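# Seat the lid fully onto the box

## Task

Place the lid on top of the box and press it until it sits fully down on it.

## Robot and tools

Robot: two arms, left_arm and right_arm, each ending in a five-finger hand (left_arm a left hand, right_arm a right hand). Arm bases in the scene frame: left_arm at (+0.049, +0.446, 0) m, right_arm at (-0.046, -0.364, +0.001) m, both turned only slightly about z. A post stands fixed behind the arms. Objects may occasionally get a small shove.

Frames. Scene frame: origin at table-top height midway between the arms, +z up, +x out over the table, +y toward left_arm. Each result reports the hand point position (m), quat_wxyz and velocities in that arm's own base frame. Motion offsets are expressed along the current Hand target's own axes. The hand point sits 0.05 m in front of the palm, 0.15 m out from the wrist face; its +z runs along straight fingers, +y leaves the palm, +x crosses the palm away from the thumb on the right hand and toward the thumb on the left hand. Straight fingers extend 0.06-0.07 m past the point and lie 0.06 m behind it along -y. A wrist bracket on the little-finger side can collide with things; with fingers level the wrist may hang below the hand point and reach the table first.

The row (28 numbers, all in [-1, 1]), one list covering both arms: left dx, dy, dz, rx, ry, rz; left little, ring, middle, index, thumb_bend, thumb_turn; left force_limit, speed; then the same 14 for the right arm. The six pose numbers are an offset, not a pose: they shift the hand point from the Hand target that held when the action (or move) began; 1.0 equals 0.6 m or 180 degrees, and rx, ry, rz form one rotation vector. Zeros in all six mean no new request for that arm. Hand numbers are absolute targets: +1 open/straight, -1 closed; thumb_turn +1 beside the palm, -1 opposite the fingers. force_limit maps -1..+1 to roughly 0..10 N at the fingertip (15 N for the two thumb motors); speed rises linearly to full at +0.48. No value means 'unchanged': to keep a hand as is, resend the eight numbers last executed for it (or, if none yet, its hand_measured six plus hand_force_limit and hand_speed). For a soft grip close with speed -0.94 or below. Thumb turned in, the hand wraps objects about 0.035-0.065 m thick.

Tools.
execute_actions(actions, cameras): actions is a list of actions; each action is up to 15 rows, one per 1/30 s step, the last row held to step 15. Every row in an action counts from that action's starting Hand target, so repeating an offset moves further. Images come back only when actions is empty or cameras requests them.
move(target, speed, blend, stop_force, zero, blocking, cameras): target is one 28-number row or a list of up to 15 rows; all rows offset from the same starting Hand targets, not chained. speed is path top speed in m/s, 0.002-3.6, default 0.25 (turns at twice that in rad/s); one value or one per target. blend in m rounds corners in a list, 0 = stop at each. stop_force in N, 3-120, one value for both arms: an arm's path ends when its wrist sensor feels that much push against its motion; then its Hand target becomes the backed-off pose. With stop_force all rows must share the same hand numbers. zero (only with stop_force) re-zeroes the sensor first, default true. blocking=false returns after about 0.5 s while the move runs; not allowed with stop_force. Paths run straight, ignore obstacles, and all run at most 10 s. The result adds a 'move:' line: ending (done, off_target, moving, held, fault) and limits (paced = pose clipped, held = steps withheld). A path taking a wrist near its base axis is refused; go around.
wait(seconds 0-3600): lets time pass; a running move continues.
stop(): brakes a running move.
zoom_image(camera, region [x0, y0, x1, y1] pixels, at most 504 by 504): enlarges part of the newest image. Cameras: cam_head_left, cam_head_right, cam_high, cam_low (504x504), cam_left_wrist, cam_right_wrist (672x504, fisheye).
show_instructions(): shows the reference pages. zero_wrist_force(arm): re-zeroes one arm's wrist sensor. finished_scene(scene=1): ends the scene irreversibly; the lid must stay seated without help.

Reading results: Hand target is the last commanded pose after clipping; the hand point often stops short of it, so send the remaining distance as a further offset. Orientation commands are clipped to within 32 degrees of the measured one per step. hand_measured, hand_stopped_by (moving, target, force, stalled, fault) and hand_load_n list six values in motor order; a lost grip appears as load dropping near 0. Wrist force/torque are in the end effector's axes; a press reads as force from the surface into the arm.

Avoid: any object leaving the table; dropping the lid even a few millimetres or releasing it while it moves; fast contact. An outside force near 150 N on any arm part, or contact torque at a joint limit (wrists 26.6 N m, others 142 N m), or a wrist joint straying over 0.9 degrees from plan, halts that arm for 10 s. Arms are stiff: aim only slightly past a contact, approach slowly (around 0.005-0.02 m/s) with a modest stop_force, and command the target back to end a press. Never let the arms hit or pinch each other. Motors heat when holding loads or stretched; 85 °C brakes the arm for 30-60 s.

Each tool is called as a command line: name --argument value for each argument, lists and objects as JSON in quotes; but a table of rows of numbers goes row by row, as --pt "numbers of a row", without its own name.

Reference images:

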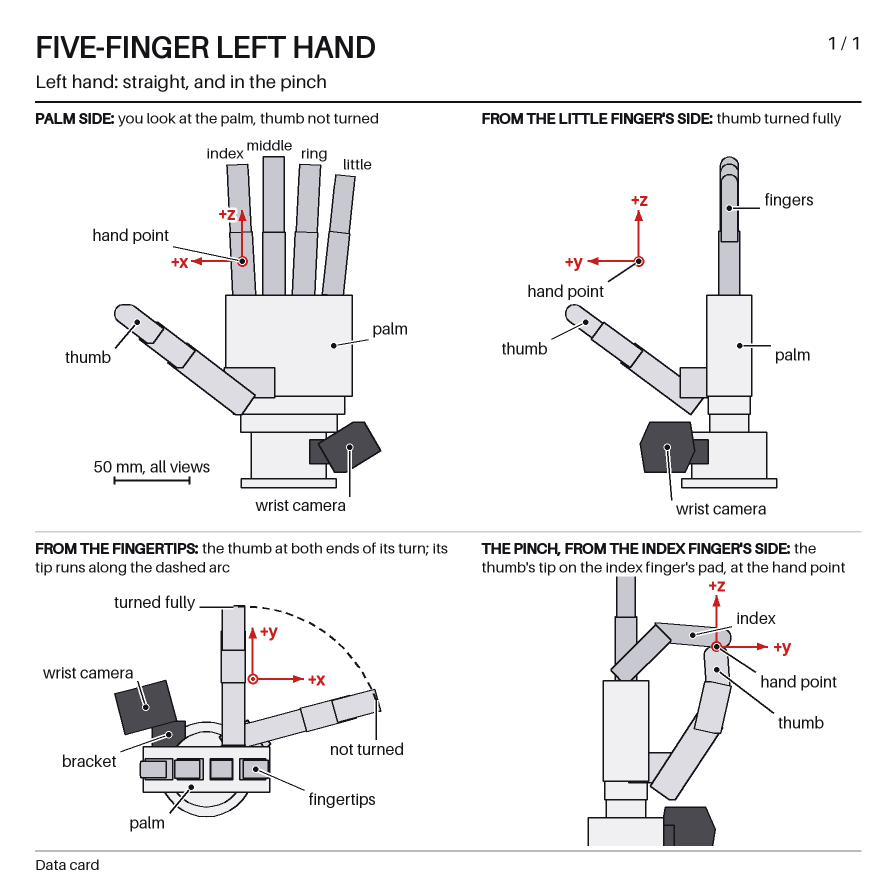

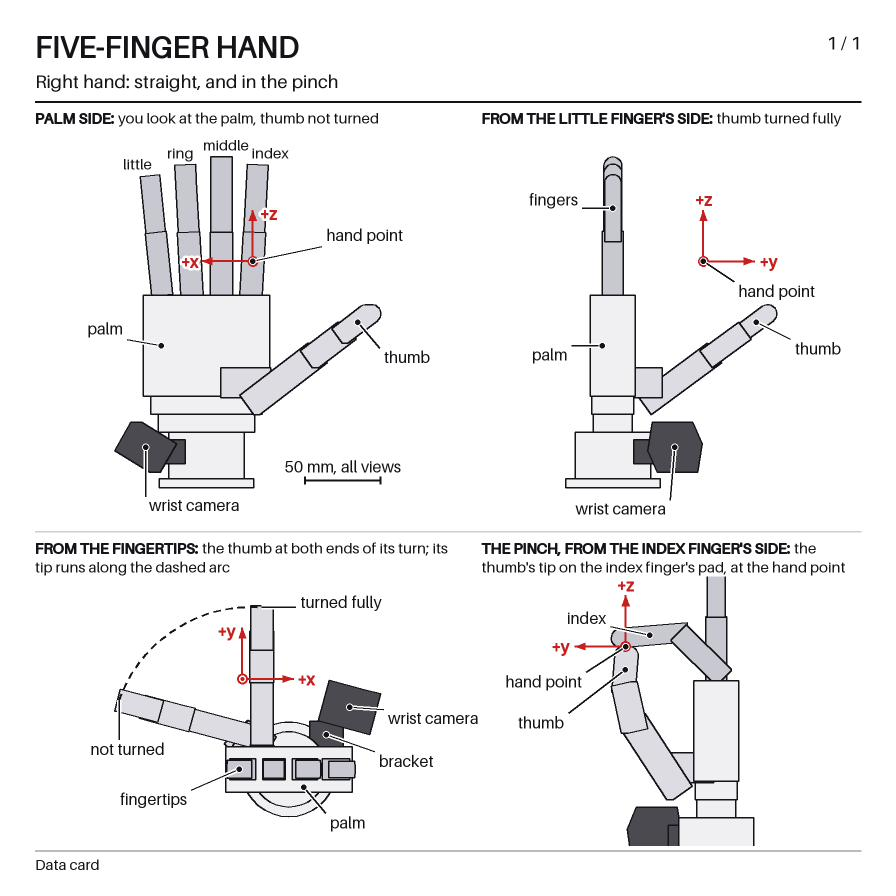

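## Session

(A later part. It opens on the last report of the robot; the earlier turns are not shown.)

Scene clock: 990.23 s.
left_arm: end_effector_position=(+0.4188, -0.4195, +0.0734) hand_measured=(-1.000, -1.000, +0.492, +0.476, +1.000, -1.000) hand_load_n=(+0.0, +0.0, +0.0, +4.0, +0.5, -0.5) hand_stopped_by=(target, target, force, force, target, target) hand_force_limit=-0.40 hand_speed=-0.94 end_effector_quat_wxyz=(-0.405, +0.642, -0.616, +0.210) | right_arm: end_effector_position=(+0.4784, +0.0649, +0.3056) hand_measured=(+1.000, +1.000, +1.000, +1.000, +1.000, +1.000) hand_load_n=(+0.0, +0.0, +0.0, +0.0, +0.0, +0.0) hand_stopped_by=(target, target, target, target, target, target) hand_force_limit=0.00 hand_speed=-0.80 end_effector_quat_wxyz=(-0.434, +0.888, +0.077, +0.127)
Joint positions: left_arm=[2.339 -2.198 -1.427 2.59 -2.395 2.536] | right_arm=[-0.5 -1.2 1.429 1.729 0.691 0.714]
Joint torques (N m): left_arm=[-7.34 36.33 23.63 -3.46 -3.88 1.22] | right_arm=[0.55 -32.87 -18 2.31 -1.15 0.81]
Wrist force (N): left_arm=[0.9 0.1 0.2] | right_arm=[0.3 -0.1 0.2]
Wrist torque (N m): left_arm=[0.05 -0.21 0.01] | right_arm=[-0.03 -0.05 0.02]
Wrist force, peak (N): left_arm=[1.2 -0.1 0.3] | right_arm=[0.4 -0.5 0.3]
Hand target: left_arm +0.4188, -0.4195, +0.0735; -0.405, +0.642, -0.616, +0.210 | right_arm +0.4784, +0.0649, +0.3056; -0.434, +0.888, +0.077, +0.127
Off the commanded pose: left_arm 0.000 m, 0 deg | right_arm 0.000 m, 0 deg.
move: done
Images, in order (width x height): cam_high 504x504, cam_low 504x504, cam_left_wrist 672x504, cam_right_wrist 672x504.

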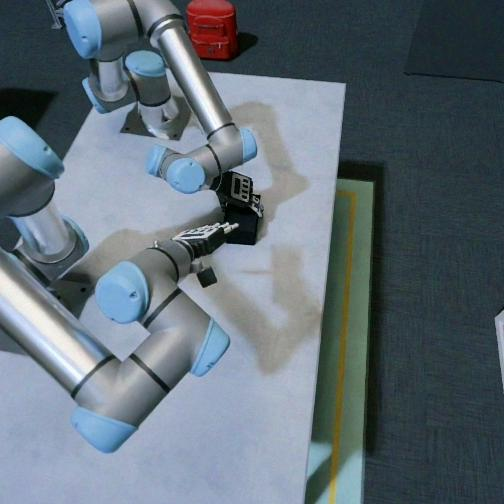

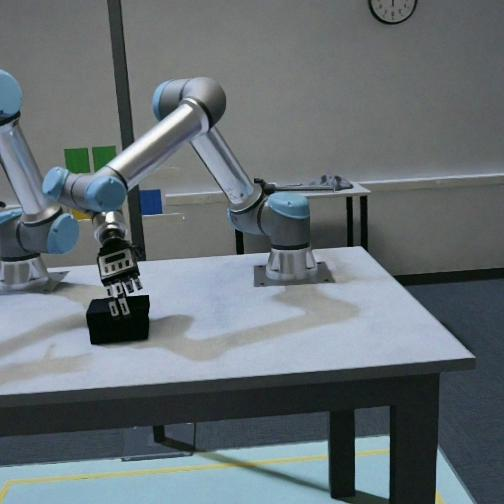

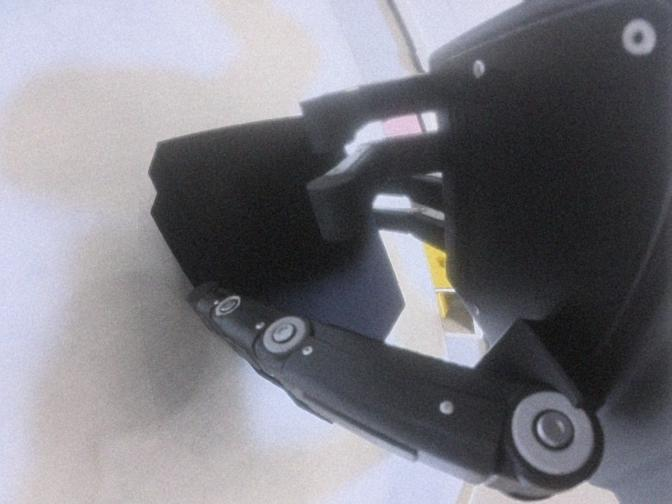

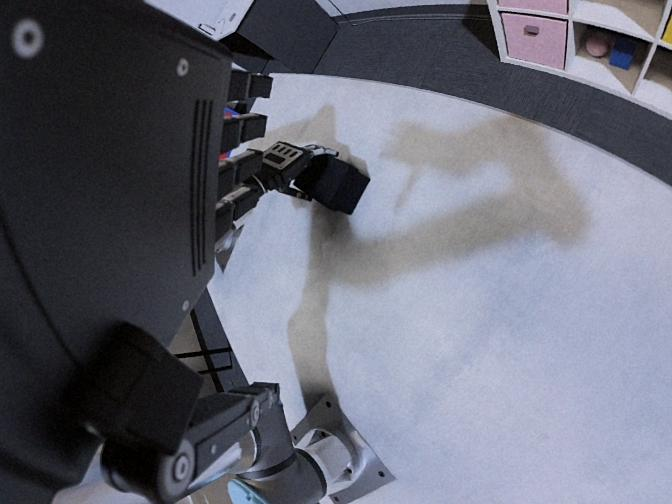

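move --pt "-0.00115 -0.00389 -0.00292 0 0 0 -1 -1 0.2 0.2 1 -1 -0.4 -0.94 0 0 0 0 0 0 1 1 1 1 1 1 0.0 -0.8" --pt "-0.00115 -0.00389 -0.00292 0 0 0 -1 -1 0.05 0.05 1 -1 -0.1 -0.94 0 0 0 0 0 0 1 1 1 1 1 1 0.0 -0.8" --speed 0.02 --cameras '["cam_low","cam_left_wrist"]'

zoom_image --camera "cam_left_wrist" --region '[130, 80, 480, 400]'

zoom_image --camera "cam_low" --region '[80, 285, 160, 350]'

Scene clock: 1034.10 s.
left_arm: end_effector_position=(+0.4188, -0.4195, +0.0764) hand_measured=(-1.000, -1.000, +0.472, +0.472, +1.000, -1.000) hand_load_n=(+0.0, +0.0, +4.5, +4.5, +1.0, +0.0) hand_stopped_by=(target, target, force, force, target, target) hand_force_limit=-0.10 hand_speed=-0.94 end_effector_quat_wxyz=(-0.405, +0.642, -0.616, +0.210) | right_arm: end_effector_position=(+0.4784, +0.0649, +0.3056) hand_measured=(+1.000, +1.000, +1.000, +1.000, +1.000, +1.000) hand_load_n=(+0.0, -0.5, +0.0, +0.0, +0.0, +0.0) hand_stopped_by=(target, target, target, target, target, target) hand_force_limit=0.00 hand_speed=-0.80 end_effector_quat_wxyz=(-0.434, +0.888, +0.077, +0.127)
Joint positions: left_arm=[2.339 -2.195 -1.423 2.583 -2.395 2.536] | right_arm=[-0.5 -1.2 1.429 1.729 0.691 0.714]
Joint torques (N m): left_arm=[-6.57 54.82 24.65 -3.28 -3.64 -0.68] | right_arm=[1.19 -31.8 -18.25 2.16 -1.22 0.96]
Wrist force (N): left_arm=[0.9 0.6 0.5] | right_arm=[0.2 -0.2 0.1]
Wrist torque (N m): left_arm=[0.08 -0.21 0.01] | right_arm=[-0.04 -0.03 0.01]
Wrist force, peak (N): left_arm=[1.3 0.0 0.3] | right_arm=[0.5 0.0 0.4]
Hand target: left_arm +0.4188, -0.4195, +0.0765; -0.405, +0.642, -0.616, +0.210 | right_arm +0.4784, +0.0649, +0.3056; -0.434, +0.888, +0.077, +0.127
Off the commanded pose: left_arm 0.000 m, 0 deg | right_arm 0.000 m, 0 deg.
move: done

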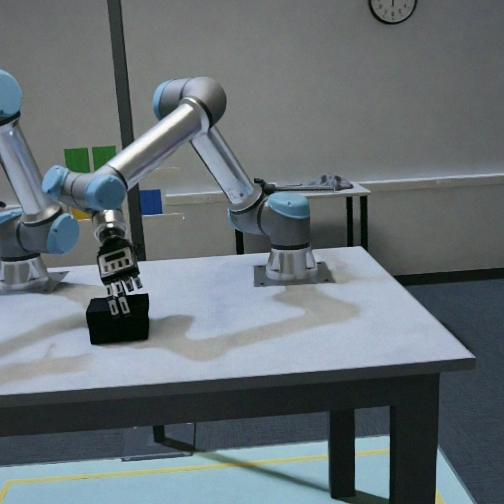

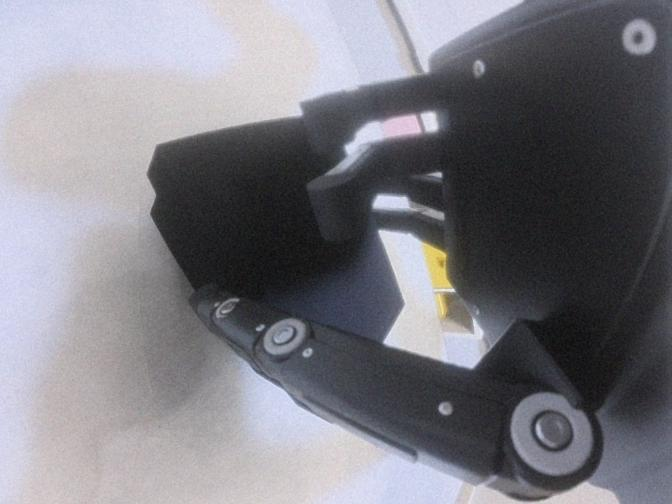

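Scaled by 1.440 from the camera's image (finer frame: 960x720).

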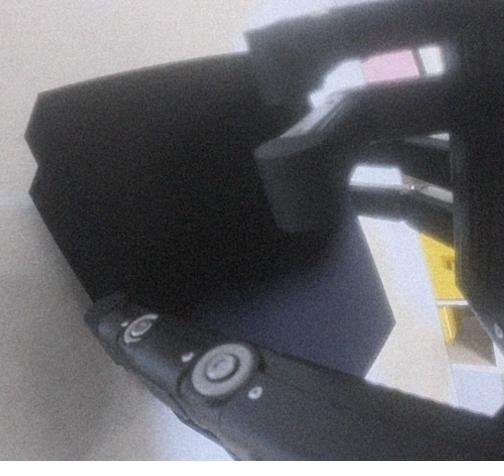

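Scaled by 6.300 from the camera's image (finer frame: 720x720).

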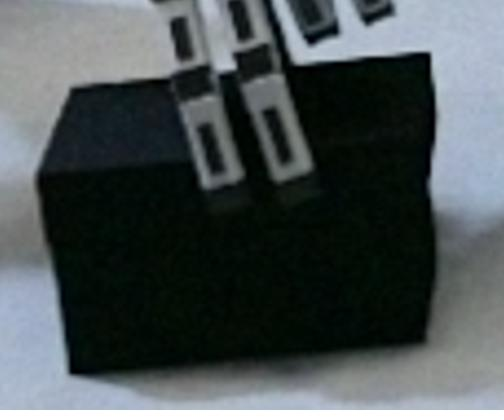

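move --target '[0.003987,0.012992,0.010789,0,0,0,-1,-1,0.05,0.05,1,-1,-0.1,-0.94,0,0,0,0,0,0,1,1,1,1,1,1,0.0,-0.8]' --speed 0.005 --stop_force 3 --cameras '["cam_low"]'

zoom_image --camera "cam_low" --region '[80, 285, 160, 350]'

Scene clock: 1049.20 s.
left_arm: end_effector_position=(+0.4191, -0.4194, +0.0711) hand_measured=(-1.000, -1.000, +0.472, +0.472, +1.000, -1.000) hand_load_n=(+0.0, +0.0, +4.0, +5.0, +1.0, +0.5) hand_stopped_by=(target, target, force, force, target, target) hand_force_limit=-0.10 hand_speed=-0.94 end_effector_quat_wxyz=(-0.405, +0.642, -0.616, +0.210) | right_arm: end_effector_position=(+0.4784, +0.0649, +0.3056) hand_measured=(+1.000, +1.000, +1.000, +1.000, +1.000, +1.000) hand_load_n=(-0.5, +0.0, +0.0, +0.0, +0.0, +0.0) hand_stopped_by=(target, target, target, target, target, target) hand_force_limit=0.00 hand_speed=-0.80 end_effector_quat_wxyz=(-0.434, +0.888, +0.077, +0.127)
Joint positions: left_arm=[2.339 -2.201 -1.428 2.595 -2.395 2.537] | right_arm=[-0.5 -1.2 1.429 1.729 0.691 0.714]
Joint torques (N m): left_arm=[1.05 53.05 24.18 -3.38 0.46 0.24] | right_arm=[1.79 -31.76 -17.59 2.25 -1.24 0.91]
Wrist force (N): left_arm=[-0.1 -1.7 -0.5] | right_arm=[0.3 -0.2 0.3]
Wrist torque (N m): left_arm=[-0.06 -0.11 -0.07] | right_arm=[-0.05 -0.05 0.01]
Wrist force, peak (N): left_arm=[-0.9 -2.3 -1.1] | right_arm=[0.4 -0.4 0.1]
Hand target: left_arm +0.4191, -0.4194, +0.0711; -0.405, +0.642, -0.616, +0.210 (not the last commanded pose) | right_arm +0.4784, +0.0649, +0.3056; -0.434, +0.888, +0.077, +0.127
Off the commanded pose: left_arm 0.005 m, 0 deg | right_arm 0.000 m, 0 deg.
move: contact (left_arm)

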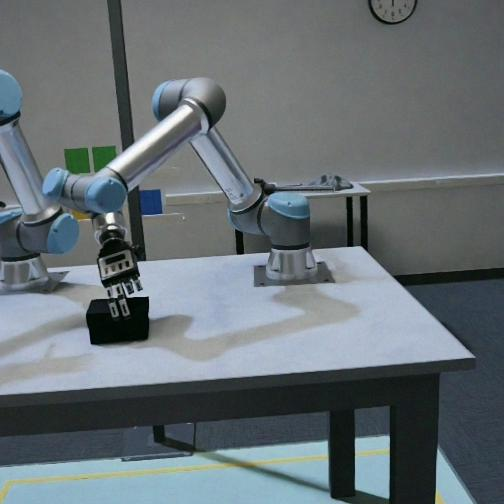

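Scaled by 6.300 from the camera's image (finer frame: 720x720).

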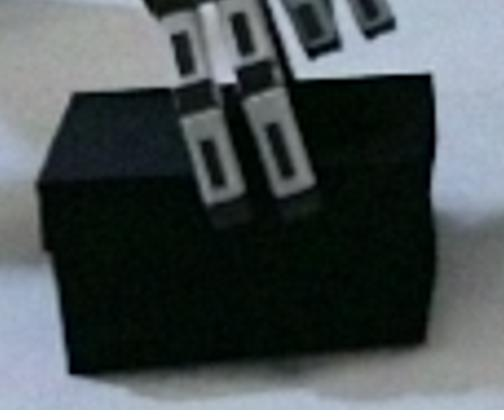

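execute_actions --actions '[]' --cameras '["cam_head_left","cam_head_right","cam_right_wrist"]'

zoom_image --camera "cam_head_right" --region '[180, 275, 250, 350]'

zoom_image --camera "cam_head_left" --region '[170, 265, 250, 350]'

zoom_image --camera "cam_right_wrist" --region '[325, 155, 375, 220]'

Scene clock: 1092.57 s.
left_arm: end_effector_position=(+0.4191, -0.4194, +0.0711) hand_measured=(-1.000, -1.000, +0.472, +0.472, +1.000, -1.000) hand_load_n=(+0.0, +0.0, +4.0, +5.0, +1.0, +0.5) hand_stopped_by=(target, target, force, force, target, target) hand_force_limit=-0.10 hand_speed=-0.94 end_effector_quat_wxyz=(-0.405, +0.642, -0.616, +0.210) | right_arm: end_effector_position=(+0.4784, +0.0649, +0.3056) hand_measured=(+1.000, +1.000, +1.000, +1.000, +1.000, +1.000) hand_load_n=(+0.0, +0.0, +0.0, +0.0, +0.0, +0.0) hand_stopped_by=(target, target, target, target, target, target) hand_force_limit=0.00 hand_speed=-0.80 end_effector_quat_wxyz=(-0.434, +0.888, +0.077, +0.127)
Joint positions: left_arm=[2.339 -2.201 -1.428 2.595 -2.395 2.537] | right_arm=[-0.5 -1.2 1.429 1.729 0.691 0.714]
Joint velocities: within noise
Joint torques (N m): left_arm=[-4.87 53.86 23.86 -3.44 -2.45 -0.88] | right_arm=[1.67 -32.2 -16.82 2.11 -1.07 1.04]
Motor temperatures (°C): left_arm=[27 30 31 43 33 43] | right_arm=[28 27 29 40 39 33]
Wrist force (N): left_arm=[0.1 -1.4 -0.4] | right_arm=[0.0 -0.2 0.2]
Wrist torque (N m): left_arm=[-0.02 -0.14 -0.06] | right_arm=[-0.04 0.00 -0.01]
Wrist force, peak (N): left_arm=[0.2 -1.8 -0.5] | right_arm=[0.5 0.2 0.5]
Hand target: left_arm +0.4191, -0.4194, +0.0711; -0.405, +0.642, -0.616, +0.210 (not the last commanded pose) | right_arm +0.4784, +0.0649, +0.3056; -0.434, +0.888, +0.077, +0.127
Off the commanded pose: left_arm 0.005 m, 0 deg | right_arm 0.000 m, 0 deg.
Images, in order (width x height): cam_head_left 504x504, cam_head_right 504x504, cam_right_wrist 672x504.

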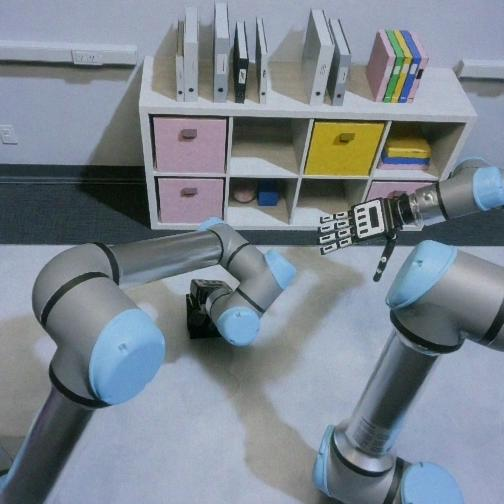

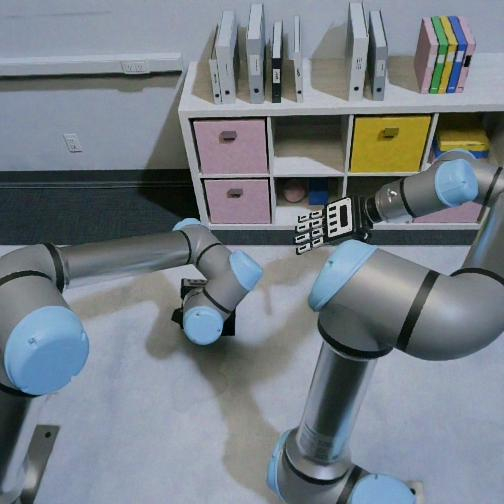

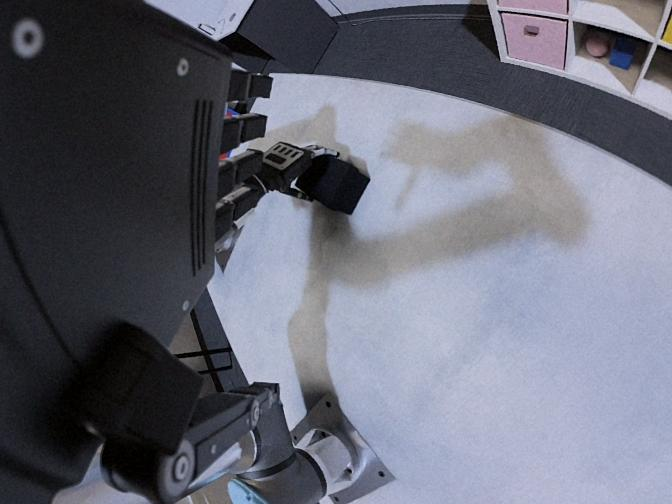

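Scaled by 6.720 from the camera's image (finer frame: 720x720).

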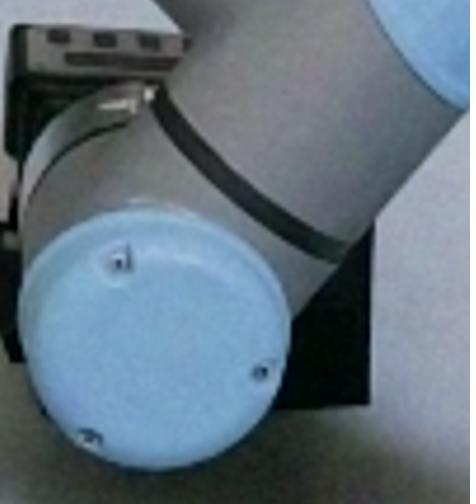

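Scaled by 5.929 from the camera's image (finer frame: 720x720).

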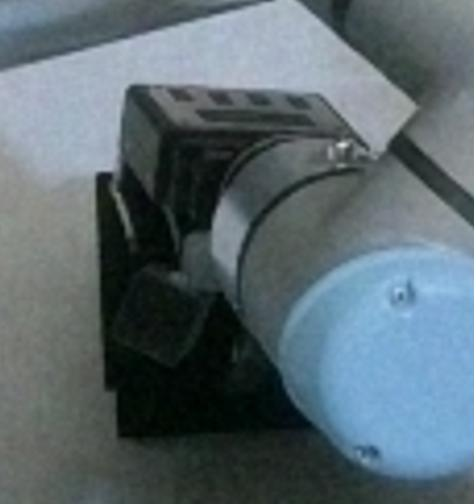

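Scaled by 7.754 from the camera's image (finer frame: 960x720).

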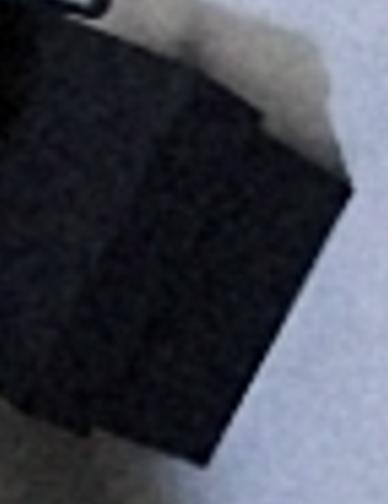

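move --target '[0.00112,-0.00432,-0.00324,-0.000894,-0.00736,0.00351,-1,-1,0.05,0.05,1,-1,-0.1,-0.94,0,0,0,0,0,0,1,1,1,1,1,1,0.0,-0.8]' --speed 0.02

move --target '[0.003987,0.013492,0.010119,0,0,0,-1,-1,0.05,0.05,1,-1,-0.1,-0.94,0,0,0,0,0,0,1,1,1,1,1,1,0.0,-0.8]' --speed 0.005 --stop_force 3 --cameras '["cam_low","cam_head_left","cam_head_right","cam_right_wrist"]'

zoom_image --camera "cam_low" --region '[80, 285, 160, 350]'

zoom_image --camera "cam_head_left" --region '[170, 265, 250, 350]'

zoom_image --camera "cam_head_right" --region '[180, 275, 250, 350]'

Scene clock: 1131.43 s.
left_arm: end_effector_position=(+0.4193, -0.4208, +0.0741) hand_measured=(-1.000, -1.000, +0.472, +0.472, +1.000, -1.000) hand_load_n=(+0.0, +0.0, +4.0, +5.0, +1.0, +0.0) hand_stopped_by=(target, target, force, force, target, target) hand_force_limit=-0.10 hand_speed=-0.94 end_effector_quat_wxyz=(-0.412, +0.642, -0.615, +0.200) | right_arm: end_effector_position=(+0.4784, +0.0649, +0.3056) hand_measured=(+1.000, +1.000, +1.000, +1.000, +1.000, +1.000) hand_load_n=(+0.0, +0.0, +0.0, +0.0, +0.0, +0.0) hand_stopped_by=(target, target, target, target, target, target) hand_force_limit=0.00 hand_speed=-0.80 end_effector_quat_wxyz=(-0.434, +0.888, +0.077, +0.127)
Joint positions: left_arm=[2.331 -2.221 -1.395 2.55 -2.416 2.52] | right_arm=[-0.5 -1.2 1.429 1.729 0.691 0.714]
Joint torques (N m): left_arm=[-8 38.04 24.66 -3.39 -4.04 -1.24] | right_arm=[0.77 -32.77 -17.3 2.23 -1.04 0.99]
Wrist force (N): left_arm=[0.4 0.5 0.6] | right_arm=[0.1 -0.3 0.2]
Wrist torque (N m): left_arm=[0.10 -0.13 0.08] | right_arm=[-0.06 -0.02 0.00]
Wrist force, peak (N): left_arm=[0.2 -1.8 -0.5] | right_arm=[0.2 -0.3 0.5]
Hand target: left_arm +0.4193, -0.4208, +0.0741; -0.412, +0.642, -0.615, +0.200 | right_arm +0.4784, +0.0649, +0.3056; -0.434, +0.888, +0.077, +0.127
Off the commanded pose: left_arm 0.000 m, 0 deg | right_arm 0.000 m, 0 deg.
move: done

Scene clock: 1134.40 s.
left_arm: end_effector_position=(+0.4193, -0.4206, +0.0637) hand_measured=(-1.000, -1.000, +0.472, +0.472, +1.000, -1.000) hand_load_n=(+0.0, +0.0, +4.0, +5.0, +1.0, +0.5) hand_stopped_by=(target, target, force, force, target, target) hand_force_limit=-0.10 hand_speed=-0.94 end_effector_quat_wxyz=(-0.412, +0.642, -0.615, +0.200) | right_arm: end_effector_position=(+0.4784, +0.0649, +0.3056) hand_measured=(+1.000, +1.000, +1.000, +1.000, +1.000, +1.000) hand_load_n=(+0.0, +0.0, +0.0, +0.0, +0.0, +0.0) hand_stopped_by=(target, target, target, target, target, target) hand_force_limit=0.00 hand_speed=-0.80 end_effector_quat_wxyz=(-0.434, +0.888, +0.077, +0.127)
Joint positions: left_arm=[2.331 -2.232 -1.405 2.571 -2.416 2.52] | right_arm=[-0.5 -1.2 1.429 1.729 0.691 0.714]
Joint torques (N m): left_arm=[6.59 38.82 9.34 0.29 0.98 1.4] | right_arm=[0.4 -31.98 -17.57 2.16 -1.15 0.96]
Wrist force (N): left_arm=[0.4 0.4 0.4] | right_arm=[0.2 -0.2 0.2]
Wrist torque (N m): left_arm=[0.06 -0.12 0.07] | right_arm=[-0.04 -0.03 0.01]
Wrist force, peak (N): left_arm=[-1.0 -2.1 -0.6] | right_arm=[0.0 -0.5 0.3]
Hand target: left_arm +0.4193, -0.4206, +0.0637; -0.412, +0.642, -0.615, +0.200 | right_arm +0.4784, +0.0649, +0.3056; -0.434, +0.888, +0.077, +0.127
Off the commanded pose: left_arm 0.000 m, 0 deg | right_arm 0.000 m, 0 deg.
move: done
Images, in order (width x height): cam_head_left 504x504, cam_head_right 504x504, cam_low 504x504, cam_right_wrist 672x504.

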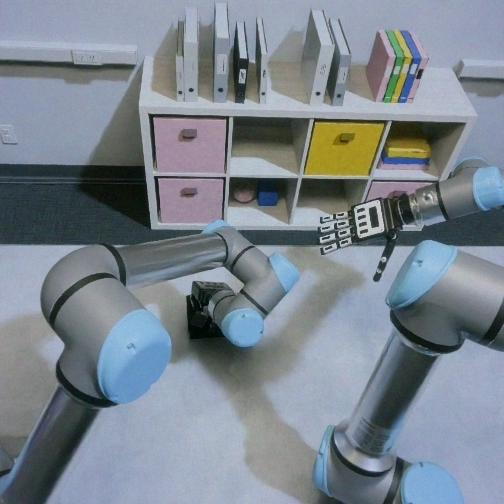

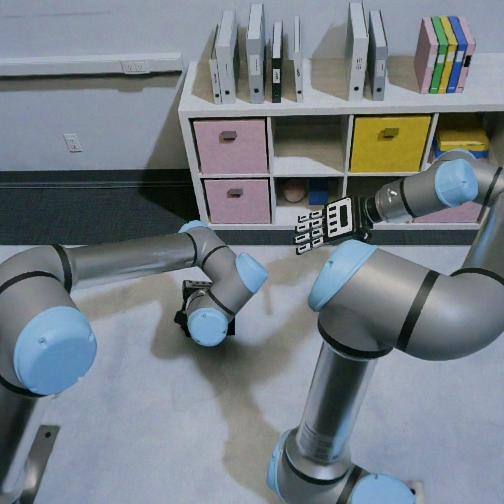

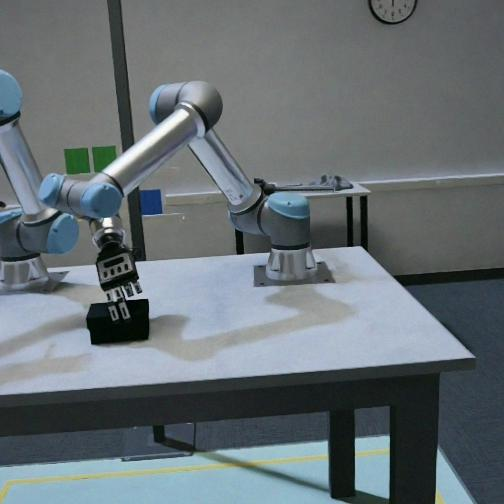

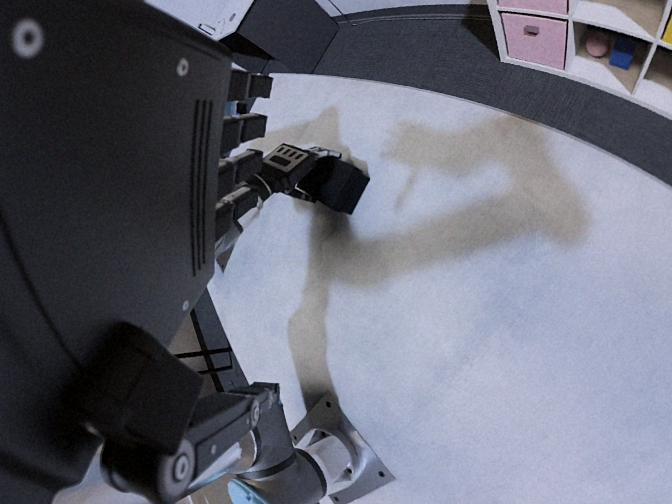

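Scaled by 6.300 from the camera's image (finer frame: 720x720).

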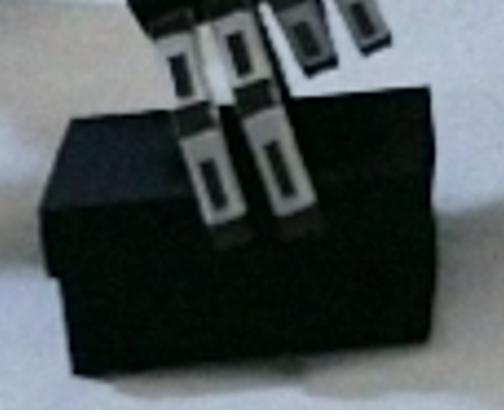

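Scaled by 5.929 from the camera's image (finer frame: 720x720).

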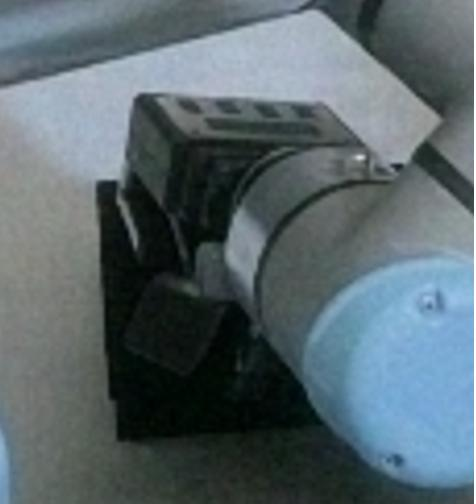

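Scaled by 6.720 from the camera's image (finer frame: 720x720).

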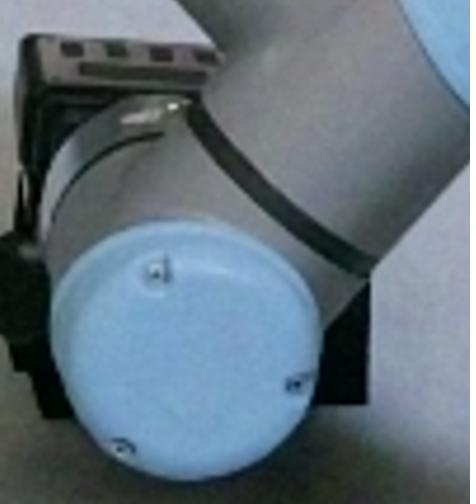

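move --target '[0.0084,0.0258,0.01937,0,0,0,-1,-1,0.05,0.05,1,-1,-0.1,-0.94,0,0,0,0,0,0,1,1,1,1,1,1,0.0,-0.8]' --speed 0.01 --stop_force 5 --cameras '["cam_low","cam_head_left","cam_left_wrist","cam_right_wrist"]'

zoom_image --camera "cam_low" --region '[80, 285, 160, 350]'

zoom_image --camera "cam_right_wrist" --region '[290, 130, 390, 220]'

Scene clock: 1143.43 s.
left_arm: end_effector_position=(+0.4193, -0.4206, +0.0494) hand_measured=(-1.000, -1.000, +0.472, +0.472, +1.000, -1.000) hand_load_n=(+0.0, +0.0, +4.0, +5.0, +1.0, +0.5) hand_stopped_by=(target, target, force, force, target, target) hand_force_limit=-0.10 hand_speed=-0.94 end_effector_quat_wxyz=(-0.412, +0.642, -0.615, +0.200) | right_arm: end_effector_position=(+0.4784, +0.0649, +0.3056) hand_measured=(+1.000, +1.000, +1.000, +1.000, +1.000, +1.000) hand_load_n=(+0.0, +0.0, +0.0, +0.0, +0.0, +0.0) hand_stopped_by=(target, target, target, target, target, target) hand_force_limit=0.00 hand_speed=-0.80 end_effector_quat_wxyz=(-0.434, +0.888, +0.077, +0.127)
Joint positions: left_arm=[2.331 -2.249 -1.417 2.6 -2.416 2.52] | right_arm=[-0.5 -1.2 1.429 1.729 0.691 0.714]
Joint torques (N m): left_arm=[3.52 55.12 22.89 -3.55 0.53 -0.59] | right_arm=[1.48 -32.9 -17.75 1.95 -1.07 1.04]
Wrist force (N): left_arm=[-0.1 -1.4 -1.1] | right_arm=[0.4 -0.2 0.0]
Wrist torque (N m): left_arm=[0.08 -0.14 0.05] | right_arm=[-0.03 -0.06 0.02]
Wrist force, peak (N): left_arm=[-2.7 -8.2 -5.8] | right_arm=[0.3 -0.4 0.5]
Hand target: left_arm +0.4193, -0.4206, +0.0494; -0.412, +0.642, -0.615, +0.200 (not the last commanded pose) | right_arm +0.4784, +0.0649, +0.3056; -0.434, +0.888, +0.077, +0.127
Off the commanded pose: left_arm 0.006 m, 0 deg | right_arm 0.000 m, 0 deg.
move: contact (left_arm)
Images, in order (width x height): cam_head_left 504x504, cam_low 504x504, cam_left_wrist 672x504, cam_right_wrist 672x504.

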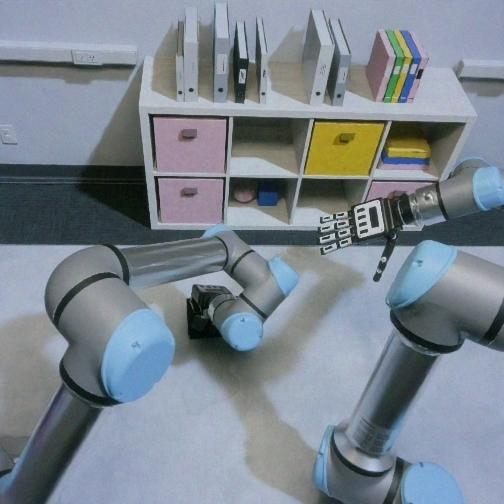

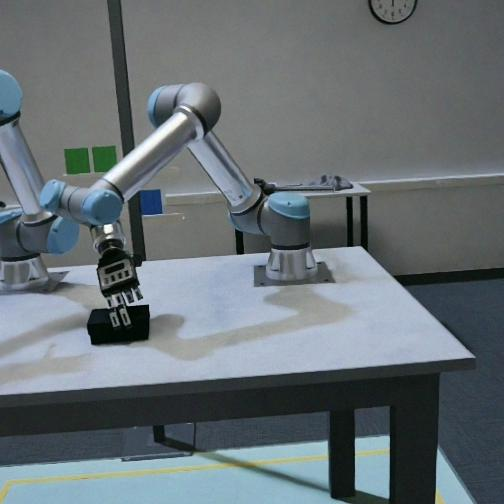

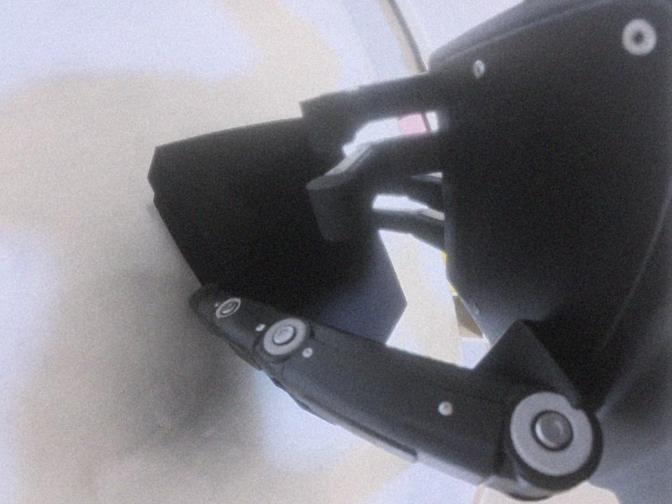

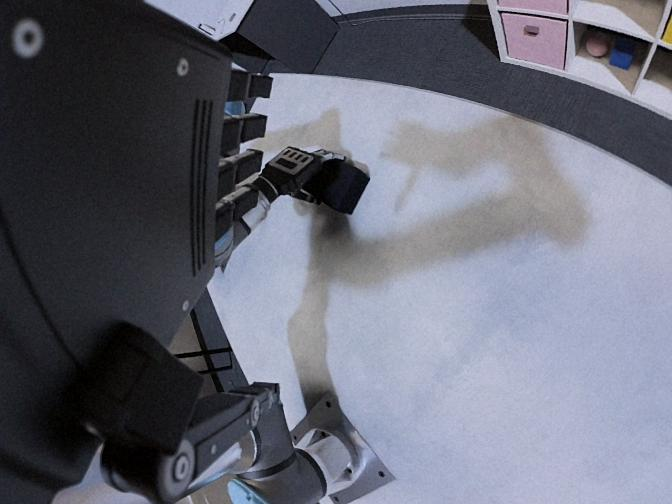

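Scaled by 6.300 from the camera's image (finer frame: 720x720).

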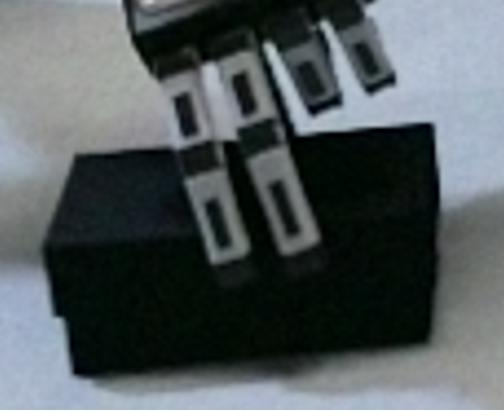

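Scaled by 5.040 from the camera's image (finer frame: 960x720).

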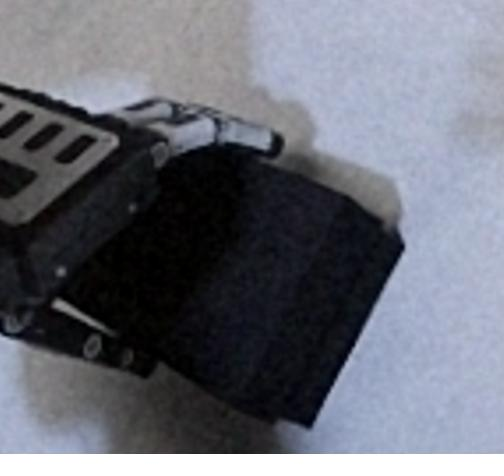

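move --pt "0 0 0 0 0 0 -1 -1 0.8 0.8 1 -1 -0.1 -0.85 0 0 0 0 0 0 1 1 1 1 1 1 0.0 -0.8" --pt "0 0.006 -0.008 0 0 0 -1 -1 0.8 0.8 1 -1 -0.1 -0.85 0 0 0 0 0 0 1 1 1 1 1 1 0.0 -0.8" --pt "-0.021 -0.0585 -0.0564 0 0 0 -1 -1 0.8 0.8 1 -1 -0.1 -0.85 0 0 0 0 0 0 1 1 1 1 1 1 0.0 -0.8" --speed '[0.02,0.02,0.06]' --cameras '["all"]'

zoom_image --camera "cam_low" --region '[80, 285, 160, 350]'

zoom_image --camera "cam_right_wrist" --region '[290, 130, 390, 220]'

zoom_image --camera "cam_high" --region '[215, 185, 275, 250]'

Scene clock: 1164.43 s.
left_arm: end_effector_position=(+0.4133, -0.4216, +0.0993) hand_measured=(-1.000, -1.000, +0.800, +0.800, +1.000, -1.000) hand_load_n=(+0.0, +0.0, +0.0, +0.0, +0.0, +0.0) hand_stopped_by=(target, target, target, target, target, target) hand_force_limit=-0.10 hand_speed=-0.85 end_effector_quat_wxyz=(-0.412, +0.642, -0.615, +0.200) | right_arm: end_effector_position=(+0.4784, +0.0649, +0.3056) hand_measured=(+1.000, +1.000, +1.000, +1.000, +1.000, +1.000) hand_load_n=(+0.0, +0.0, +0.0, +0.0, +0.0, -0.5) hand_stopped_by=(target, target, target, target, target, target) hand_force_limit=0.00 hand_speed=-0.80 end_effector_quat_wxyz=(-0.434, +0.888, +0.077, +0.127)
Joint positions: left_arm=[2.321 -2.191 -1.376 2.492 -2.421 2.507] | right_arm=[-0.5 -1.2 1.429 1.729 0.691 0.714]
Joint torques (N m): left_arm=[-7.86 54.75 24.68 -3.62 -3.75 -1.13] | right_arm=[0.44 -32.85 -17.57 2.21 -1.05 0.89]
Wrist force (N): left_arm=[0.6 -0.3 0.2] | right_arm=[0.2 -0.1 0.0]
Wrist torque (N m): left_arm=[0.00 -0.16 0.11] | right_arm=[-0.02 -0.03 0.00]
Wrist force, peak (N): left_arm=[0.3 -1.5 -1.1] | right_arm=[0.2 -0.4 0.4]
Hand target: left_arm +0.4133, -0.4216, +0.0994; -0.412, +0.642, -0.615, +0.200 | right_arm +0.4784, +0.0649, +0.3056; -0.434, +0.888, +0.077, +0.127
Off the commanded pose: left_arm 0.000 m, 0 deg | right_arm 0.000 m, 0 deg.
move: done

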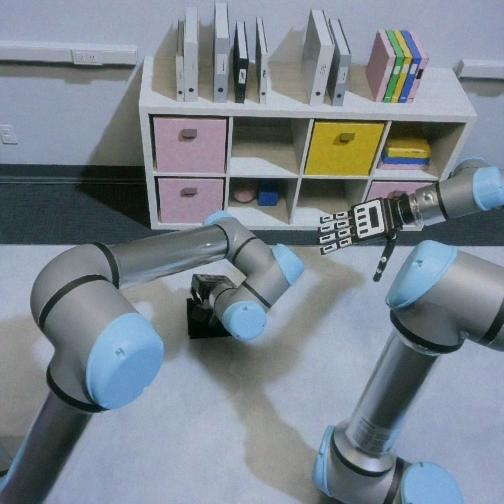

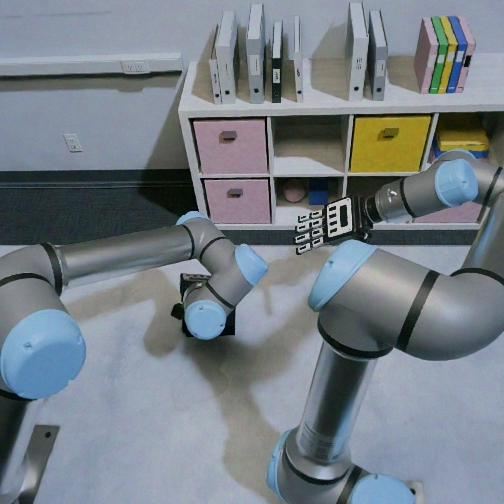

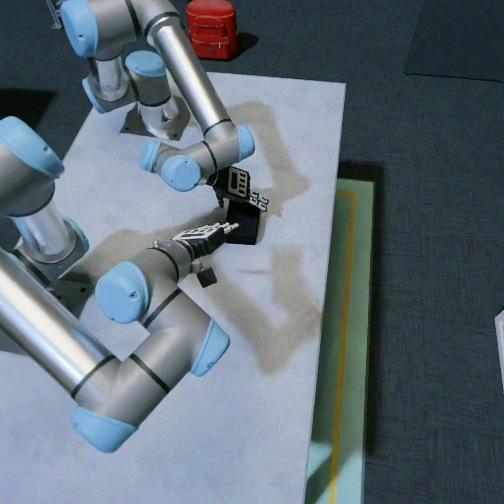

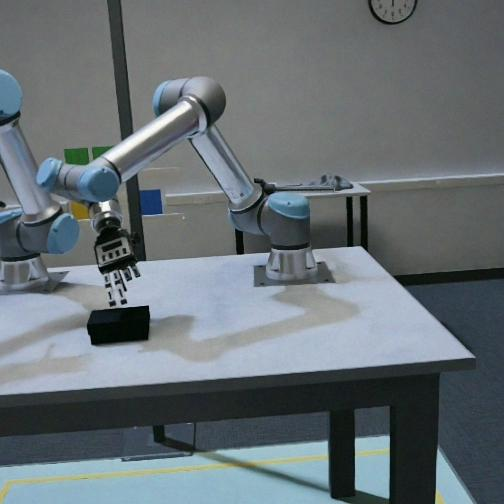

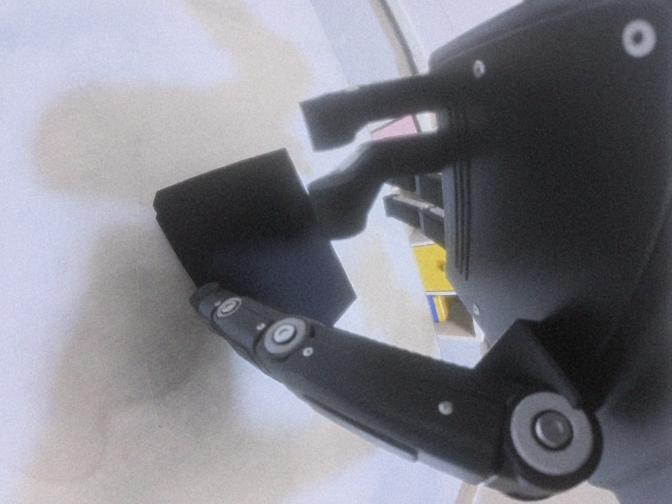

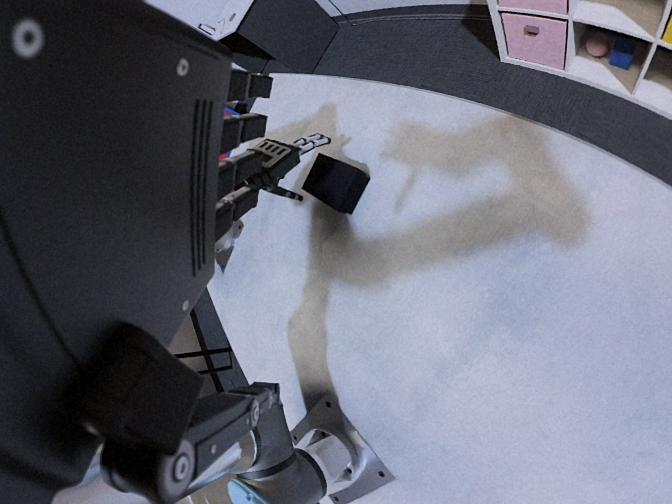

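Scaled by 6.300 from the camera's image (finer frame: 720x720).

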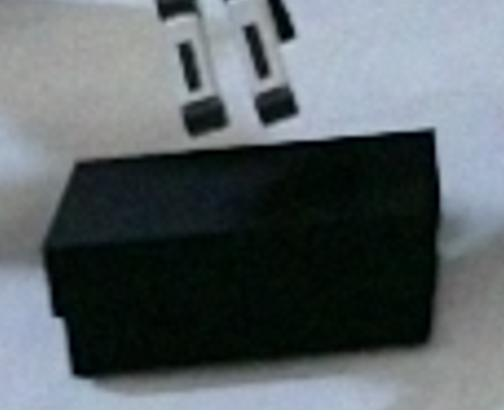

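Scaled by 5.040 from the camera's image (finer frame: 960x720).

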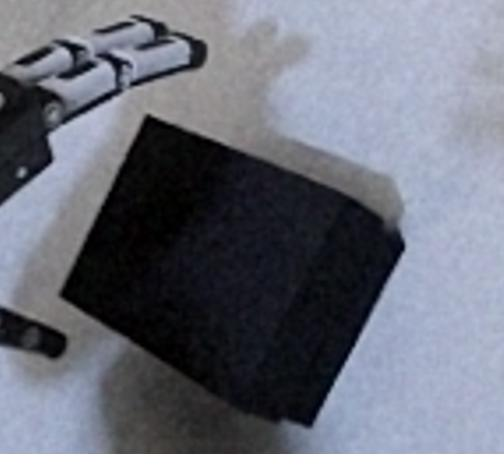

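Scaled by 7.754 from the camera's image (finer frame: 720x720).

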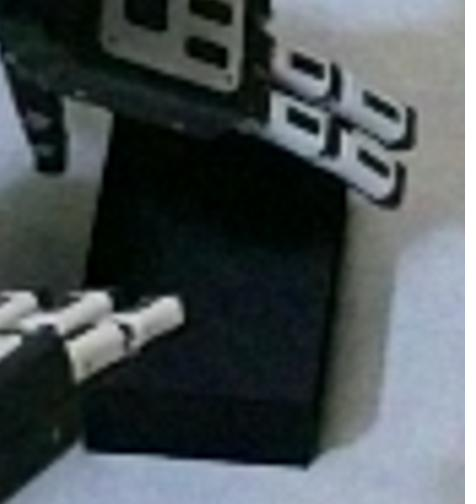

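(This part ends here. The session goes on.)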